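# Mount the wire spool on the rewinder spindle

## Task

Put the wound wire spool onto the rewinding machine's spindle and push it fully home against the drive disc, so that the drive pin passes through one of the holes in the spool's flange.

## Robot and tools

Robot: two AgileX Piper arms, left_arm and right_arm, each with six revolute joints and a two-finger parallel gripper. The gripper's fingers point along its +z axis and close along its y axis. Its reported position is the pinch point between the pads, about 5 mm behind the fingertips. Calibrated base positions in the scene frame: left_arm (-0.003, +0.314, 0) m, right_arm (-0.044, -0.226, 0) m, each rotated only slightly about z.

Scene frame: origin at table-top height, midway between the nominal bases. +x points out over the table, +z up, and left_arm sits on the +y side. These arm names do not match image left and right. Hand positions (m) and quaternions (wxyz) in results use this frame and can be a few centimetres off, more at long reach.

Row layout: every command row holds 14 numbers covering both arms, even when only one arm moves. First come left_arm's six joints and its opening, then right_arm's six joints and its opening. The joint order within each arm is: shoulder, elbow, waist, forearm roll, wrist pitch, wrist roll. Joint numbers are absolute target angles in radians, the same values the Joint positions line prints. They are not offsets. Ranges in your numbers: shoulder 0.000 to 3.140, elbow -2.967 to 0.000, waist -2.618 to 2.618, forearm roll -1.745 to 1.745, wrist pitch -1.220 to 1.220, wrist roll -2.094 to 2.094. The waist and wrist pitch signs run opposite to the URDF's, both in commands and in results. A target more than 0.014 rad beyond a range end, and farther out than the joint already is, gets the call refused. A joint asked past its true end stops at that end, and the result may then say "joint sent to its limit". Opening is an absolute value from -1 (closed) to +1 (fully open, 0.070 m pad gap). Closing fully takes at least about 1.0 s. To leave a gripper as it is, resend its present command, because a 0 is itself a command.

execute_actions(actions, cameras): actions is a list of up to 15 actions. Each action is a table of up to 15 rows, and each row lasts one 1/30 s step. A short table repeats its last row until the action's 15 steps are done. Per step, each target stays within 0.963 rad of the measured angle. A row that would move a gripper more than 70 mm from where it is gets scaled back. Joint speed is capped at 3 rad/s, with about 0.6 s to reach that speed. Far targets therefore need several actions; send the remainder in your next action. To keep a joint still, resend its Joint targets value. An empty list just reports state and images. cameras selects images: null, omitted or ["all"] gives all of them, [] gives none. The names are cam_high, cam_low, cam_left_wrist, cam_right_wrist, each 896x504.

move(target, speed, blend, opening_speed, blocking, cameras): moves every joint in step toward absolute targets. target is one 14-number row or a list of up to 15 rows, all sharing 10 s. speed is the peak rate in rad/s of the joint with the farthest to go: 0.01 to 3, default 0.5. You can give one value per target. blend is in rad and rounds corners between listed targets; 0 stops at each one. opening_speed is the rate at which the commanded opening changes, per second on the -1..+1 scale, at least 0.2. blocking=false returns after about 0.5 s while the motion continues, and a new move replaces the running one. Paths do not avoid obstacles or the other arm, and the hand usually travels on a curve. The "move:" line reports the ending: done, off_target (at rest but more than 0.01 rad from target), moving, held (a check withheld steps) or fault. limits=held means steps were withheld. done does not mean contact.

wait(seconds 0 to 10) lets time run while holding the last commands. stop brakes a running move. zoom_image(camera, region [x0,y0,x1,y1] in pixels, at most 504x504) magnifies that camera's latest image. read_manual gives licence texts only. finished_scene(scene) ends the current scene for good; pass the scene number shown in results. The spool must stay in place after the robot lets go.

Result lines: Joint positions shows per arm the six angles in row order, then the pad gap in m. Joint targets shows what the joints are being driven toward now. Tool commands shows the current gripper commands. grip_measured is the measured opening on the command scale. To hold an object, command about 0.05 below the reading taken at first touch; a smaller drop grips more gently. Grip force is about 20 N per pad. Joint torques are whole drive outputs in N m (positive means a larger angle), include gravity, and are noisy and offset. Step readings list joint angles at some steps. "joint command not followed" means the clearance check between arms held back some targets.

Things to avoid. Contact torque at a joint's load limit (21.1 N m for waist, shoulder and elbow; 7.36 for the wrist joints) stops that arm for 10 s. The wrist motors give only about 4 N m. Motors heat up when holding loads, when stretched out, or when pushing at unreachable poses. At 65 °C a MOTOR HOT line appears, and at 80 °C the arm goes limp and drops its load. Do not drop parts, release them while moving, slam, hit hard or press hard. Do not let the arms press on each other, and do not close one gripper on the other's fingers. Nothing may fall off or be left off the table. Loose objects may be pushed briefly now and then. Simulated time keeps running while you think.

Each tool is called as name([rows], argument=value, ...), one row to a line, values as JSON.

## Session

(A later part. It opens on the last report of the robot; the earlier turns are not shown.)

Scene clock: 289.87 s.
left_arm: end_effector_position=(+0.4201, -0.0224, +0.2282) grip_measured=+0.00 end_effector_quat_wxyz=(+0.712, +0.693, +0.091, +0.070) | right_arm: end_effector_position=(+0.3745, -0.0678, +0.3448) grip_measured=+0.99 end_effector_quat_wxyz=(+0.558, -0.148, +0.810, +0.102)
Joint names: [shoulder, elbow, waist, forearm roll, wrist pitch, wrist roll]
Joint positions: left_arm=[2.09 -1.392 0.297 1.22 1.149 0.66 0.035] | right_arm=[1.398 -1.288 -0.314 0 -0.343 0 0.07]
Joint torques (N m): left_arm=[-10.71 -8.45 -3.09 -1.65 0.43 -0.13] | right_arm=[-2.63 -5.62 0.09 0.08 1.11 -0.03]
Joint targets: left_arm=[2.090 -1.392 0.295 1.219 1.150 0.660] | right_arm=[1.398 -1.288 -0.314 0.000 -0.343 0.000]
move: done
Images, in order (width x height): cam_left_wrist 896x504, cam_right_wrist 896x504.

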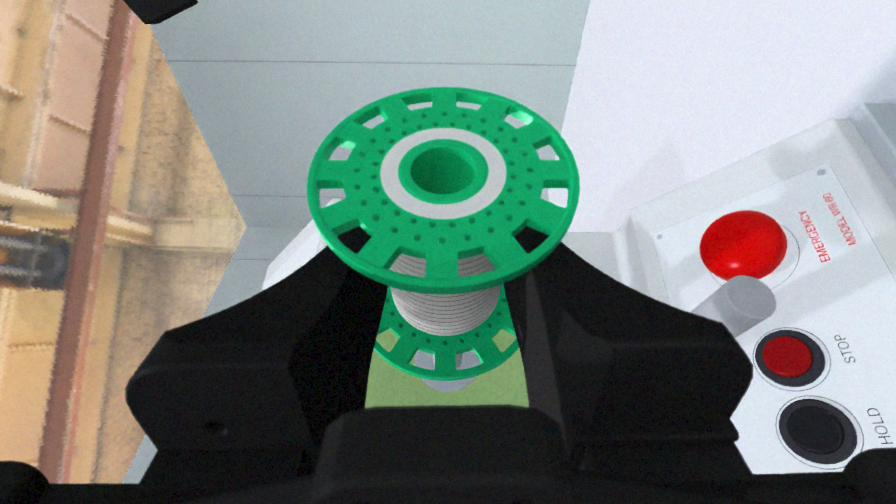

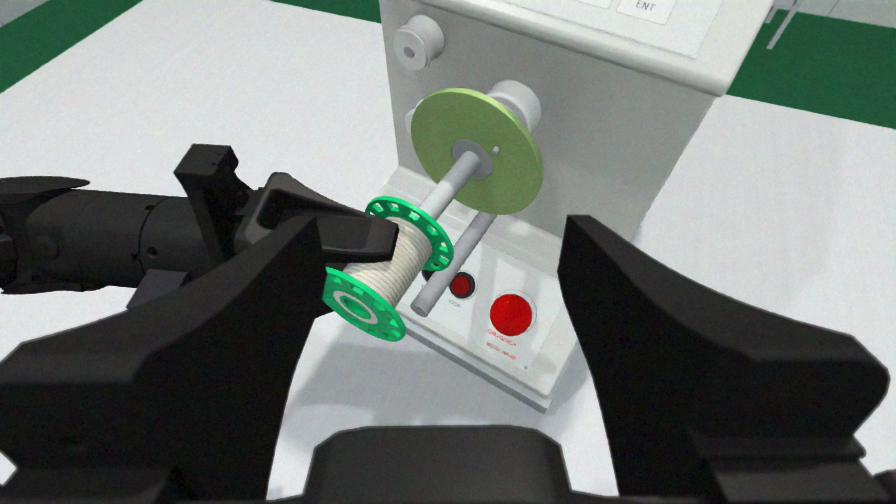

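execute_actions(actions=[])

Scene clock: 305.00 s.
left_arm: end_effector_position=(+0.4204, -0.0220, +0.2282) grip_measured=+0.00 end_effector_quat_wxyz=(+0.712, +0.693, +0.092, +0.070) | right_arm: end_effector_position=(+0.3745, -0.0678, +0.3448) grip_measured=+0.99 end_effector_quat_wxyz=(+0.558, -0.148, +0.810, +0.102)
Joint names: [shoulder, elbow, waist, forearm roll, wrist pitch, wrist roll]
Joint positions: left_arm=[2.09 -1.392 0.296 1.22 1.149 0.66 0.035] | right_arm=[1.398 -1.288 -0.314 0 -0.343 0 0.07]
Joint torques (N m): left_arm=[-13.22 -8.86 -5.18 -2.18 0.4 0.22] | right_arm=[-2.6 -5.66 0.09 0.06 1.08 -0.03]
Motor temperatures (°C): left_arm=[37 32 33 40 34 29] | right_arm=[36 33 29 33 38 28]
Joint targets: left_arm=[2.090 -1.392 0.295 1.219 1.150 0.660] | right_arm=[1.398 -1.288 -0.314 0.000 -0.343 0.000]
Tool commands: left_gripper/opening=-0.08 right_gripper/opening=+1.0

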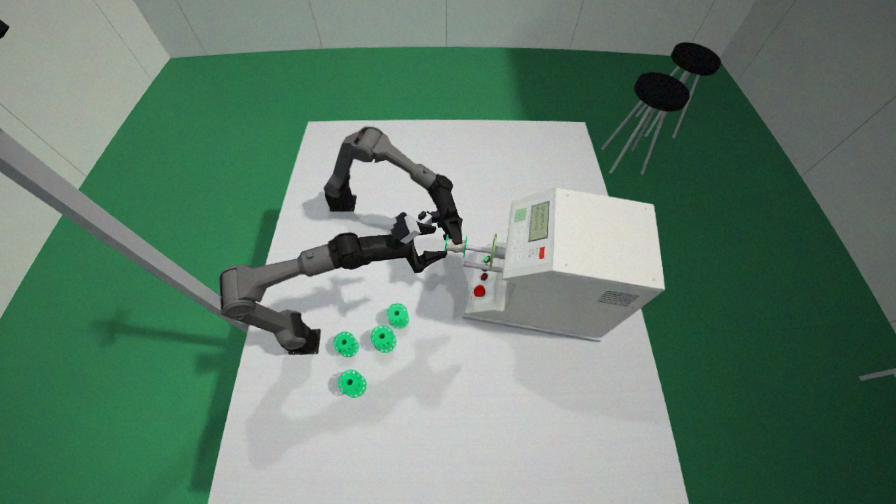

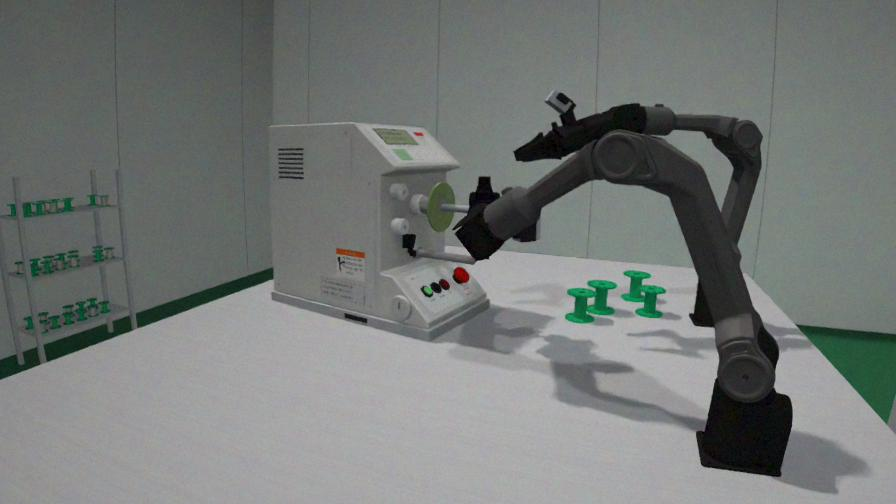

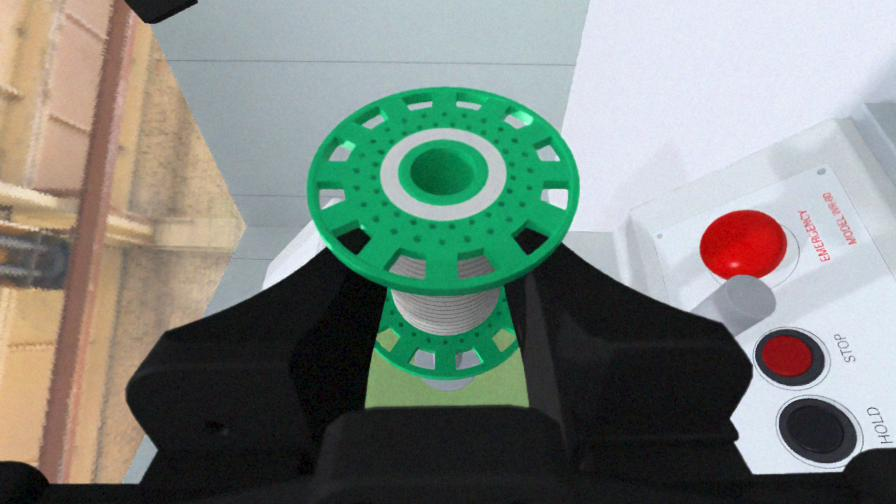

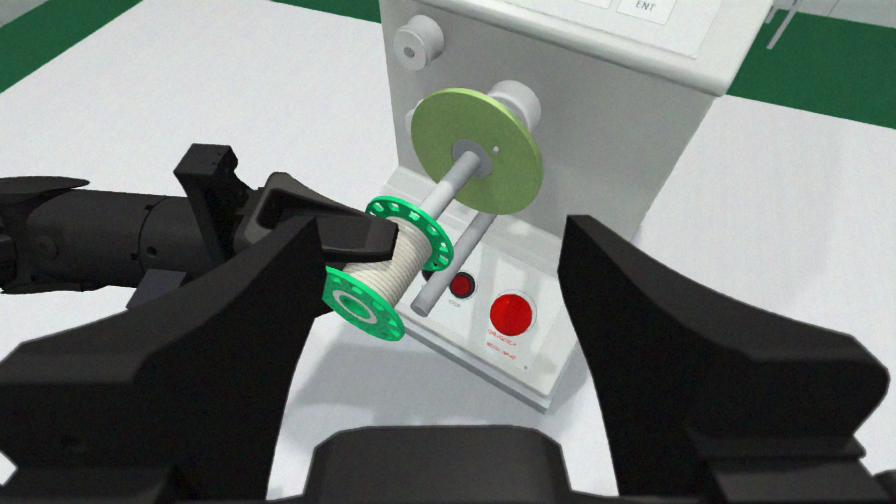

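zoom_image(camera="cam_right_wrist", region=[310, 180, 490, 350])

zoom_image(camera="cam_left_wrist", region=[370, 290, 530, 400])

Scaled by 2.800 from the camera's 896x504 image, which has a finer 1280x720 frame.

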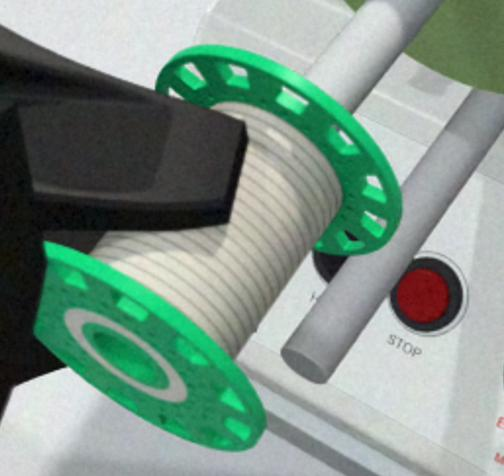

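Scaled by 3.150 from the camera's 896x504 image, which has a finer 1280x720 frame.

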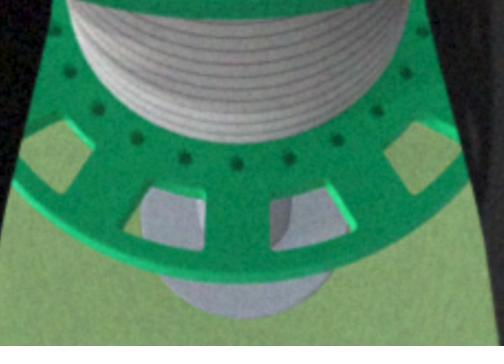

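zoom_image(camera="cam_right_wrist", region=[420, 230, 470, 280])

zoom_image(camera="cam_right_wrist", region=[355, 185, 405, 235])

zoom_image(camera="cam_right_wrist", region=[365, 300, 415, 350])

zoom_image(camera="cam_left_wrist", region=[397, 135, 487, 225])

zoom_image(camera="cam_left_wrist", region=[420, 330, 470, 380])

Scaled by 10.080 from the camera's 896x504 image, which has a finer 1280x720 frame.

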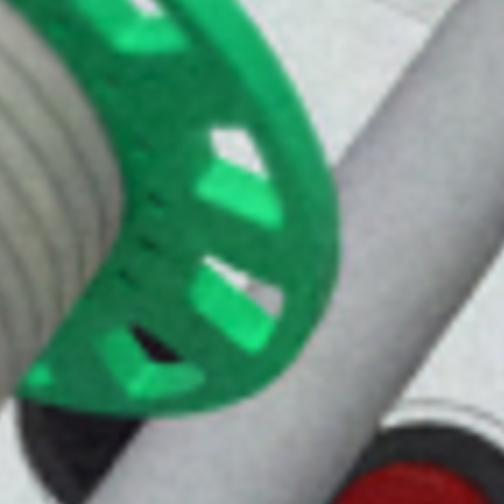

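Scaled by 10.080 from the camera's 896x504 image, which has a finer 1280x720 frame.

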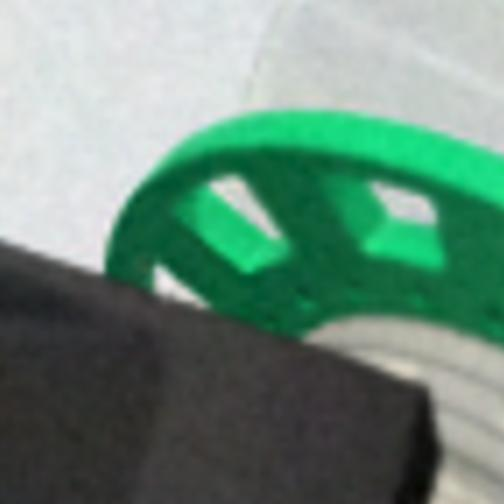

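Scaled by 10.080 from the camera's 896x504 image, which has a finer 1280x720 frame.

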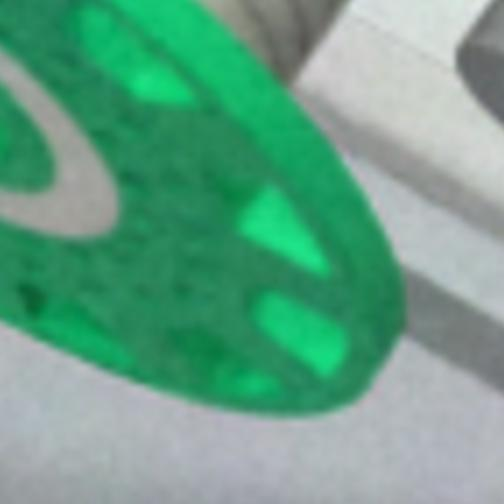

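Scaled by 5.600 from the camera's 896x504 image, which has a finer 1280x720 frame.

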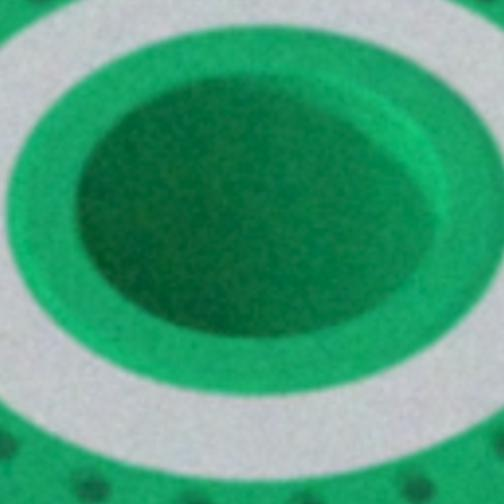

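Scaled by 10.080 from the camera's 896x504 image, which has a finer 1280x720 frame.

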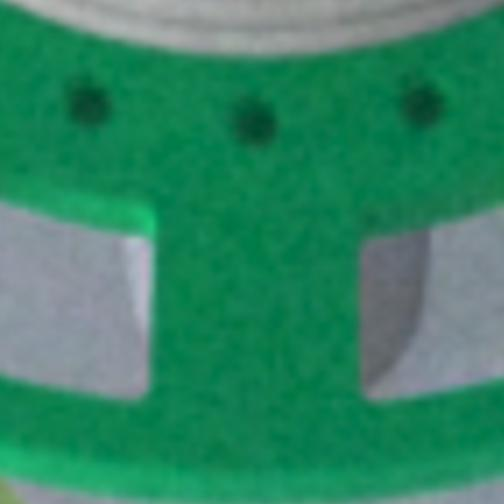

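move(target=[2.1048,-1.4181,0.2872,1.2469,1.1715,0.6378,-0.08,1.398,-1.288,-0.314,0,-0.343,0,1.0], speed=0.03, cameras=["cam_left_wrist","cam_right_wrist"])

zoom_image(camera="cam_left_wrist", region=[397, 135, 487, 225])

zoom_image(camera="cam_left_wrist", region=[420, 330, 470, 380])

zoom_image(camera="cam_right_wrist", region=[420, 230, 470, 280])

zoom_image(camera="cam_right_wrist", region=[355, 185, 405, 235])

zoom_image(camera="cam_right_wrist", region=[365, 300, 415, 350])

Scene clock: 347.47 s.
left_arm: end_effector_position=(+0.4209, -0.0212, +0.2282) grip_measured=+0.00 end_effector_quat_wxyz=(+0.712, +0.694, +0.084, +0.062) | right_arm: end_effector_position=(+0.3745, -0.0678, +0.3448) grip_measured=+0.99 end_effector_quat_wxyz=(+0.558, -0.148, +0.810, +0.102)
Joint names: [shoulder, elbow, waist, forearm roll, wrist pitch, wrist roll]
Joint positions: left_arm=[2.105 -1.418 0.287 1.246 1.171 0.638 0.035] | right_arm=[1.398 -1.288 -0.314 0 -0.343 0 0.07]
Joint torques (N m): left_arm=[-12.38 -9.81 -2.68 -2.03 0.78 -0.08] | right_arm=[-2.63 -5.7 0.08 0.05 1.07 -0.03]
Joint targets: left_arm=[2.105 -1.418 0.287 1.247 1.171 0.638] | right_arm=[1.398 -1.288 -0.314 0.000 -0.343 0.000]
move: done
Images, in order (width x height): cam_left_wrist 896x504, cam_right_wrist 896x504.

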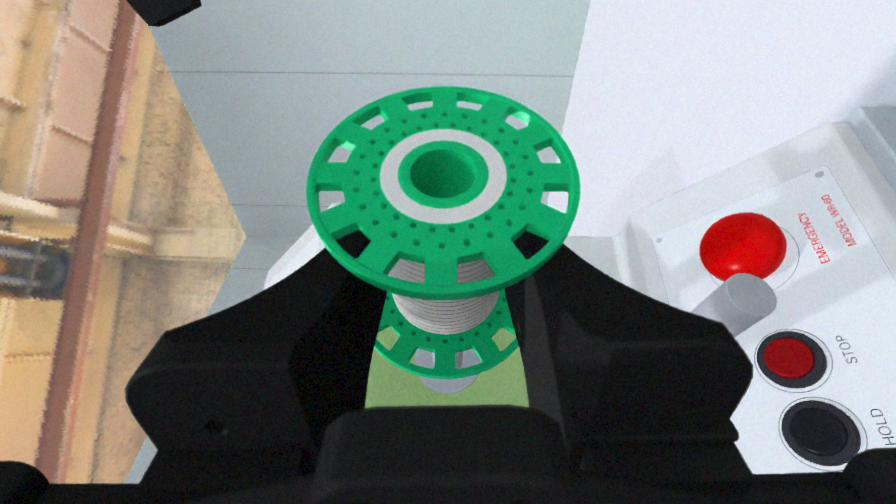

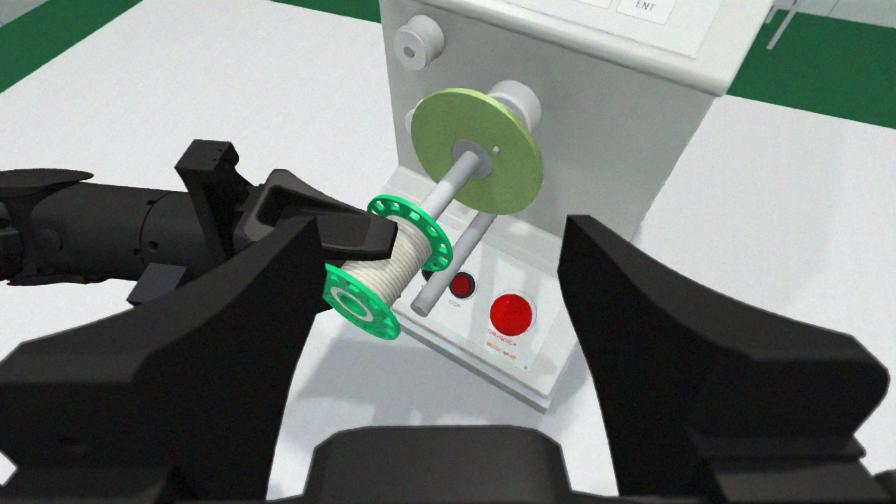

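Scaled by 5.600 from the camera's 896x504 image, which has a finer 1280x720 frame.

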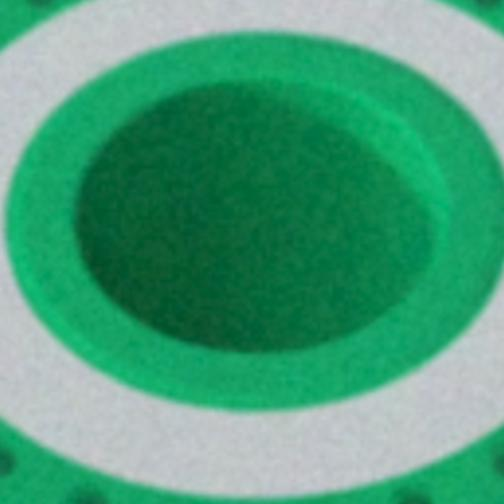

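Scaled by 10.080 from the camera's 896x504 image, which has a finer 1280x720 frame.

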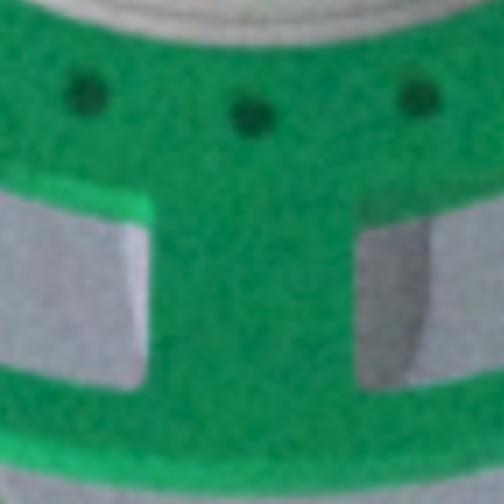

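Scaled by 10.080 from the camera's 896x504 image, which has a finer 1280x720 frame.

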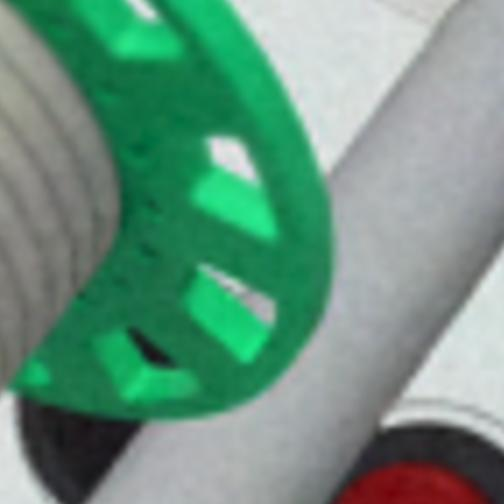

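Scaled by 10.080 from the camera's 896x504 image, which has a finer 1280x720 frame.

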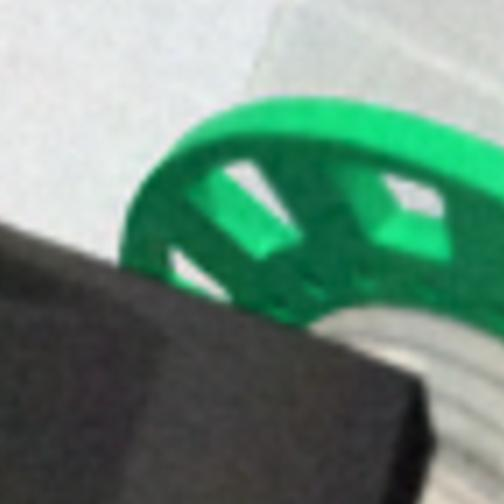

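Scaled by 10.080 from the camera's 896x504 image, which has a finer 1280x720 frame.

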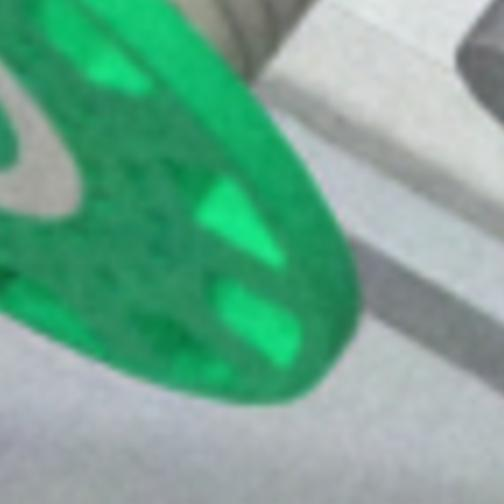

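move(target=[2.1295,-1.4635,0.2854,1.2564,1.1664,0.6158,-0.08,1.398,-1.288,-0.314,0,-0.343,0,1.0], speed=0.04, cameras=["cam_left_wrist","cam_right_wrist"])

zoom_image(camera="cam_left_wrist", region=[397, 135, 487, 225])

zoom_image(camera="cam_left_wrist", region=[420, 330, 470, 380])

zoom_image(camera="cam_right_wrist", region=[425, 220, 475, 270])

zoom_image(camera="cam_right_wrist", region=[360, 175, 410, 225])

zoom_image(camera="cam_right_wrist", region=[365, 290, 415, 340])

Scene clock: 358.13 s.
left_arm: end_effector_position=(+0.4283, -0.0233, +0.2286) grip_measured=+0.00 end_effector_quat_wxyz=(+0.713, +0.694, +0.083, +0.061) | right_arm: end_effector_position=(+0.3745, -0.0678, +0.3448) grip_measured=+0.99 end_effector_quat_wxyz=(+0.558, -0.148, +0.810, +0.102)
Joint names: [shoulder, elbow, waist, forearm roll, wrist pitch, wrist roll]
Joint positions: left_arm=[2.129 -1.464 0.286 1.256 1.166 0.616 0.035] | right_arm=[1.398 -1.288 -0.314 0 -0.343 0 0.07]
Joint torques (N m): left_arm=[-11.77 -9.26 -0.26 -1.56 0.72 -0.14] | right_arm=[-2.6 -5.74 0.09 0.03 1.04 -0.05]
Joint targets: left_arm=[2.129 -1.464 0.285 1.256 1.166 0.616] | right_arm=[1.398 -1.288 -0.314 0.000 -0.343 0.000]
move: done
Images, in order (width x height): cam_left_wrist 896x504, cam_right_wrist 896x504.

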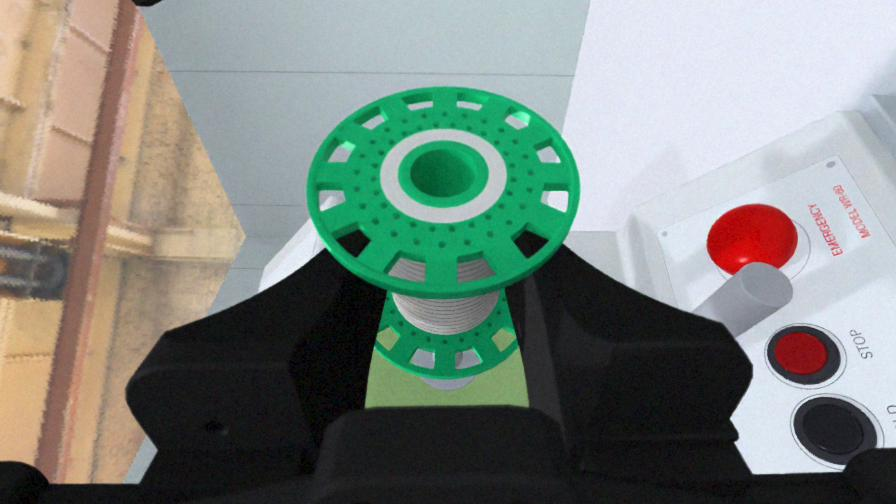

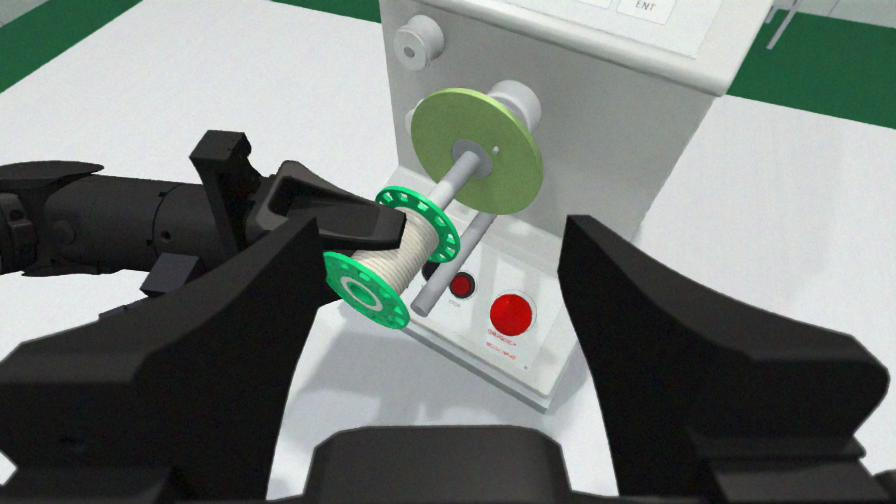

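Scaled by 5.600 from the camera's 896x504 image, which has a finer 1280x720 frame.

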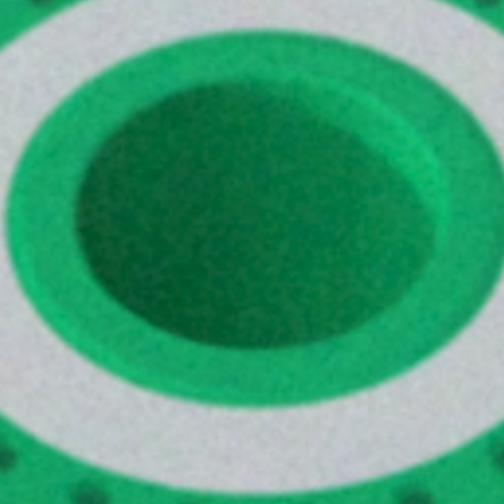

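Scaled by 10.080 from the camera's 896x504 image, which has a finer 1280x720 frame.

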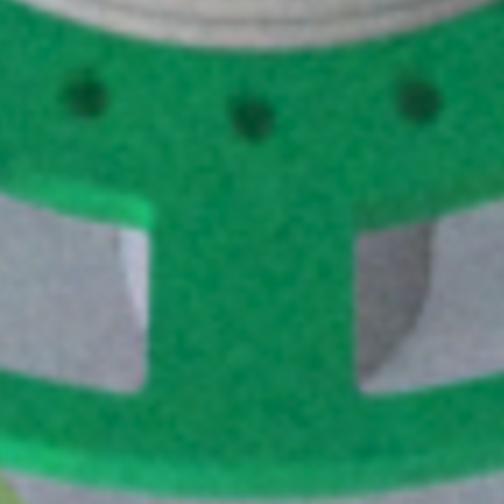

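Scaled by 10.080 from the camera's 896x504 image, which has a finer 1280x720 frame.

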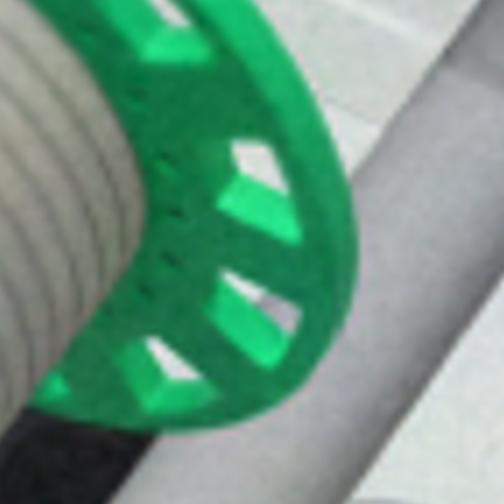

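Scaled by 10.080 from the camera's 896x504 image, which has a finer 1280x720 frame.

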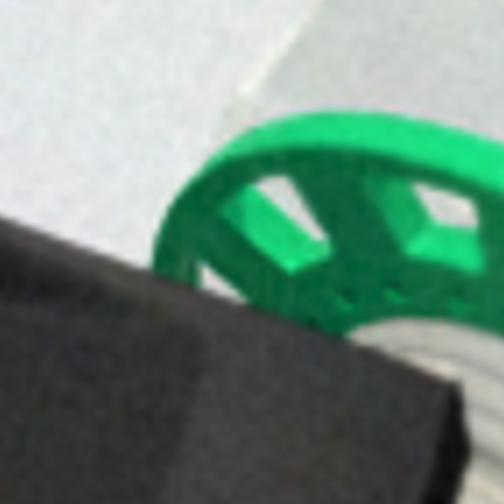

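Scaled by 10.080 from the camera's 896x504 image, which has a finer 1280x720 frame.

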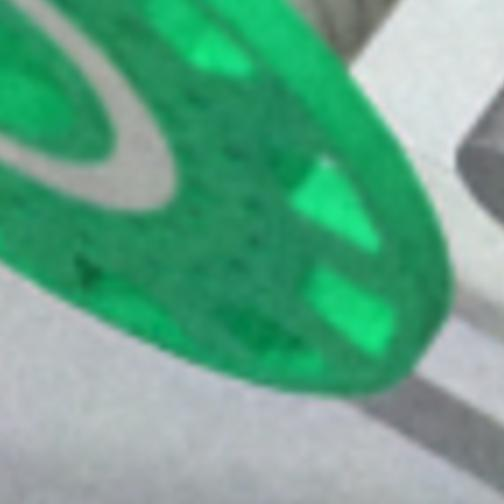

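move(target=[2.1823,-1.5379,0.2822,1.2460,1.1757,0.5899,-0.08,1.398,-1.288,-0.314,0,-0.343,0,1.0], speed=0.05, cameras=["cam_left_wrist","cam_right_wrist"])

zoom_image(camera="cam_left_wrist", region=[397, 135, 487, 225])

zoom_image(camera="cam_left_wrist", region=[420, 330, 470, 380])

zoom_image(camera="cam_right_wrist", region=[435, 205, 485, 255])

zoom_image(camera="cam_right_wrist", region=[370, 160, 420, 210])

zoom_image(camera="cam_right_wrist", region=[375, 275, 425, 325])

Scene clock: 374.03 s.
left_arm: end_effector_position=(+0.4419, -0.0262, +0.2285) grip_measured=+0.00 end_effector_quat_wxyz=(+0.721, +0.685, +0.086, +0.058) | right_arm: end_effector_position=(+0.3745, -0.0678, +0.3448) grip_measured=+0.99 end_effector_quat_wxyz=(+0.558, -0.148, +0.810, +0.102)
Joint names: [shoulder, elbow, waist, forearm roll, wrist pitch, wrist roll]
Joint positions: left_arm=[2.182 -1.538 0.283 1.246 1.175 0.59 0.035] | right_arm=[1.398 -1.288 -0.314 0 -0.343 0 0.07]
Joint torques (N m): left_arm=[-13.7 -10.41 -0.9 -2.16 0.91 -0.2] | right_arm=[-2.63 -5.81 0.09 0 1.01 -0.05]
Joint targets: left_arm=[2.182 -1.538 0.282 1.246 1.176 0.590] | right_arm=[1.398 -1.288 -0.314 0.000 -0.343 0.000]
move: done
Images, in order (width x height): cam_left_wrist 896x504, cam_right_wrist 896x504.

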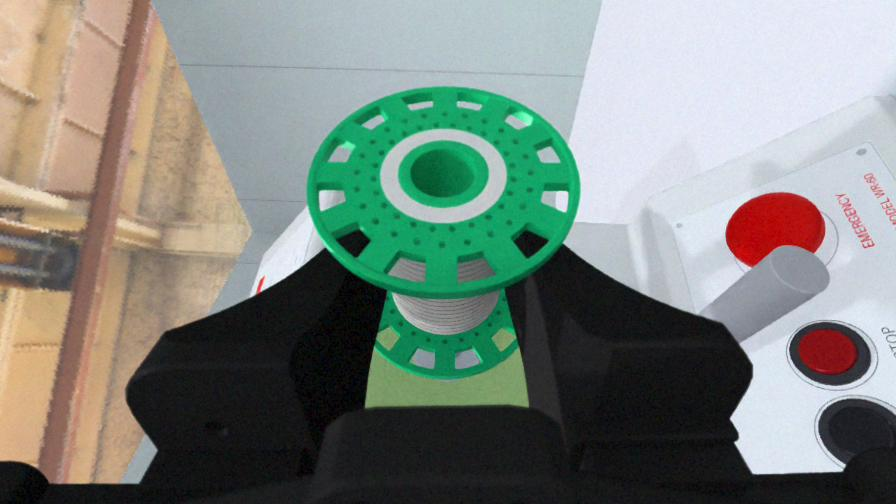

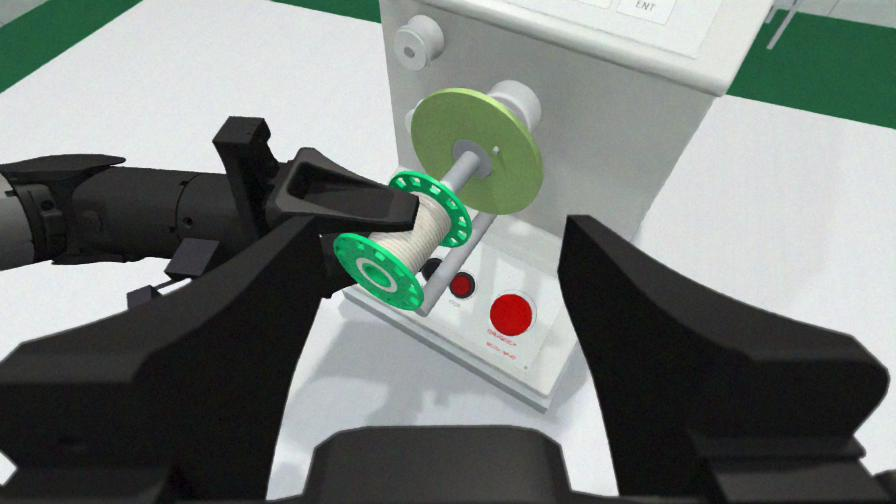

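Scaled by 5.600 from the camera's 896x504 image, which has a finer 1280x720 frame.

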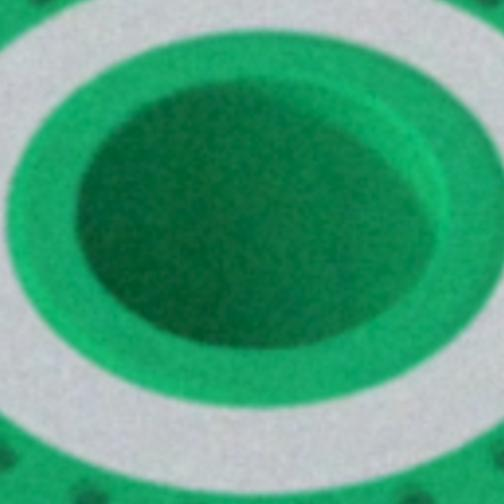

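Scaled by 10.080 from the camera's 896x504 image, which has a finer 1280x720 frame.

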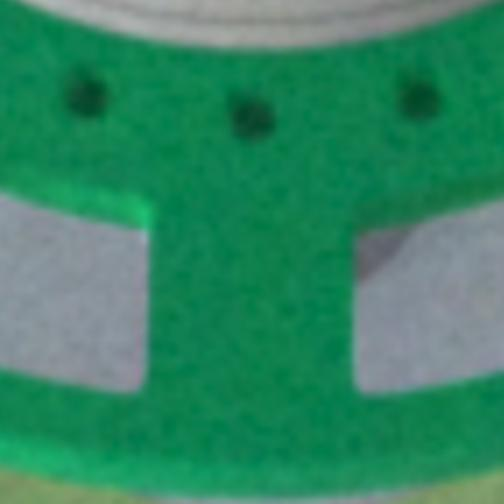

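Scaled by 10.080 from the camera's 896x504 image, which has a finer 1280x720 frame.

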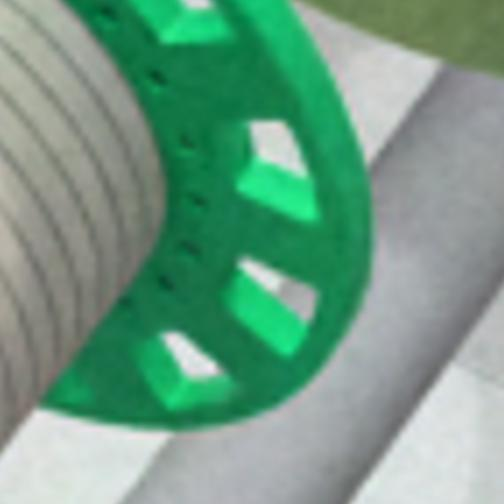

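Scaled by 10.080 from the camera's 896x504 image, which has a finer 1280x720 frame.

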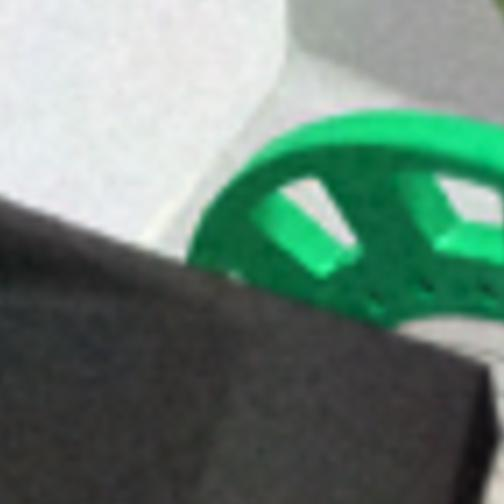

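Scaled by 10.080 from the camera's 896x504 image, which has a finer 1280x720 frame.

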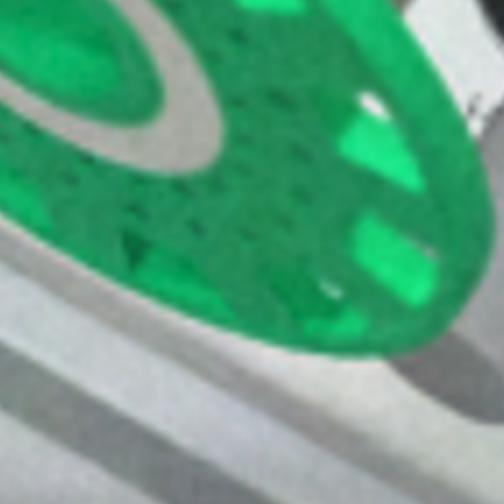

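move(target=[2.2365,-1.6171,0.2793,1.2360,1.1828,0.5606,-0.08,1.398,-1.288,-0.314,0,-0.343,0,1.0], speed=0.05, cameras=["cam_left_wrist","cam_right_wrist"])

zoom_image(camera="cam_left_wrist", region=[397, 135, 487, 225])

zoom_image(camera="cam_left_wrist", region=[405, 330, 485, 410])

zoom_image(camera="cam_right_wrist", region=[445, 190, 495, 240])

zoom_image(camera="cam_right_wrist", region=[385, 145, 435, 195])

zoom_image(camera="cam_right_wrist", region=[385, 260, 435, 310])

Scene clock: 383.77 s.
left_arm: end_effector_position=(+0.4558, -0.0285, +0.2283) grip_measured=+0.00 end_effector_quat_wxyz=(+0.729, +0.676, +0.089, +0.055) | right_arm: end_effector_position=(+0.3745, -0.0678, +0.3448) grip_measured=+0.99 end_effector_quat_wxyz=(+0.558, -0.148, +0.810, +0.102)
Joint names: [shoulder, elbow, waist, forearm roll, wrist pitch, wrist roll]
Joint positions: left_arm=[2.237 -1.617 0.28 1.237 1.183 0.561 0.035] | right_arm=[1.398 -1.288 -0.314 0 -0.343 0 0.07]
Joint torques (N m): left_arm=[-15.63 -11.74 -1.87 -2.83 0.93 -0.34] | right_arm=[-2.64 -5.82 0.08 -0.03 1 -0.08]
Joint targets: left_arm=[2.236 -1.617 0.279 1.236 1.183 0.561] | right_arm=[1.398 -1.288 -0.314 0.000 -0.343 0.000]
move: done
Images, in order (width x height): cam_left_wrist 896x504, cam_right_wrist 896x504.

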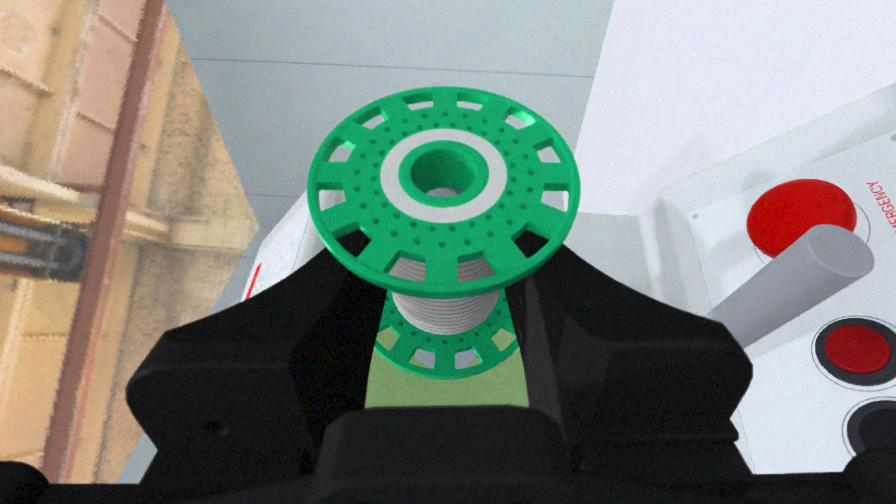

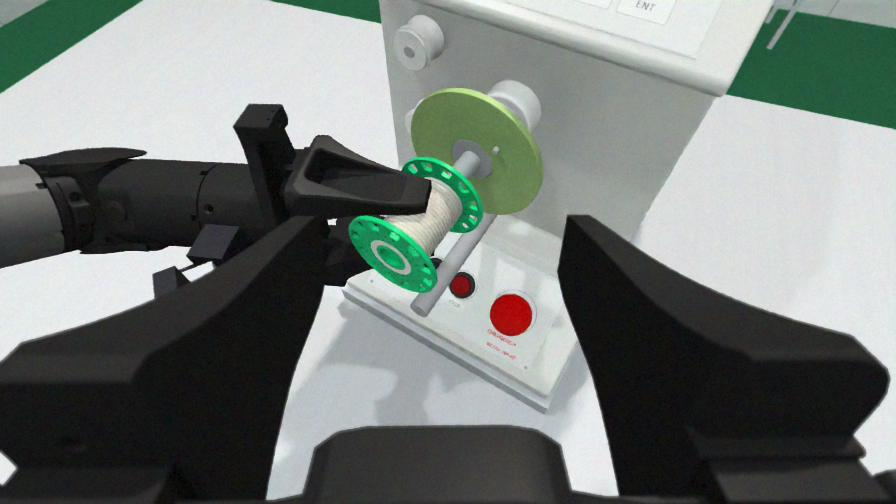

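Scaled by 5.600 from the camera's 896x504 image, which has a finer 1280x720 frame.

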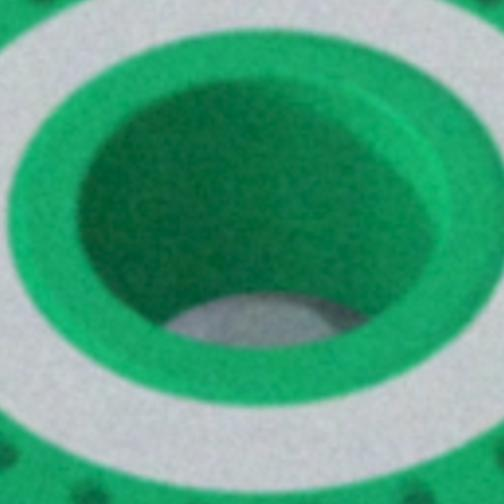

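Scaled by 6.300 from the camera's 896x504 image, which has a finer 1280x720 frame.

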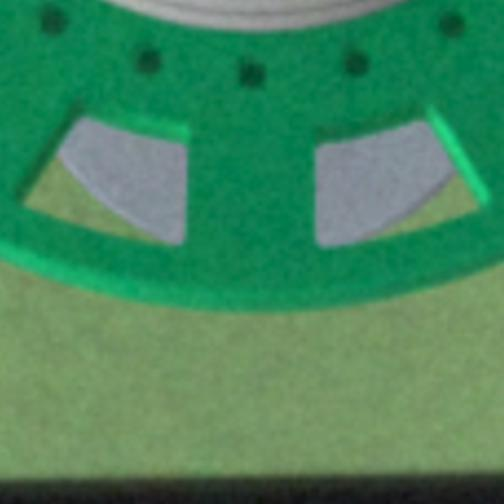

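Scaled by 10.080 from the camera's 896x504 image, which has a finer 1280x720 frame.

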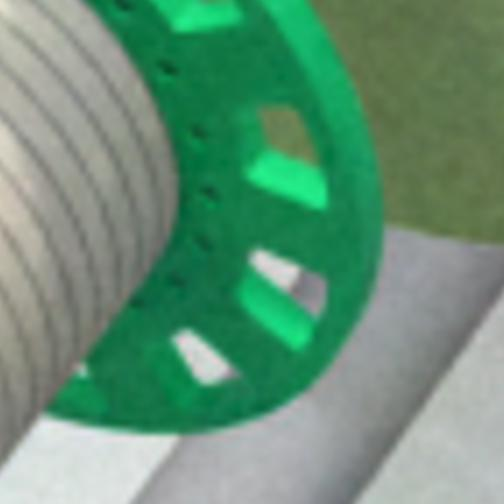

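Scaled by 10.080 from the camera's 896x504 image, which has a finer 1280x720 frame.

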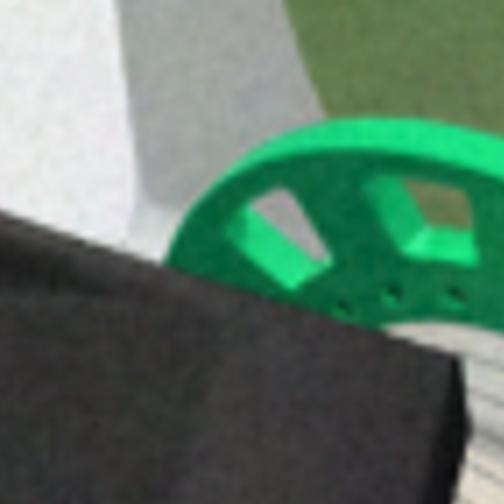

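Scaled by 10.080 from the camera's 896x504 image, which has a finer 1280x720 frame.

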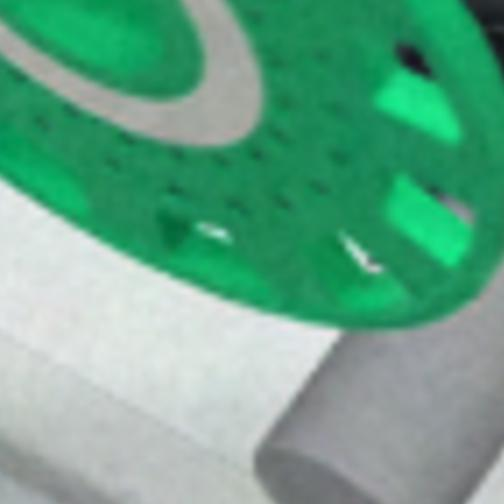

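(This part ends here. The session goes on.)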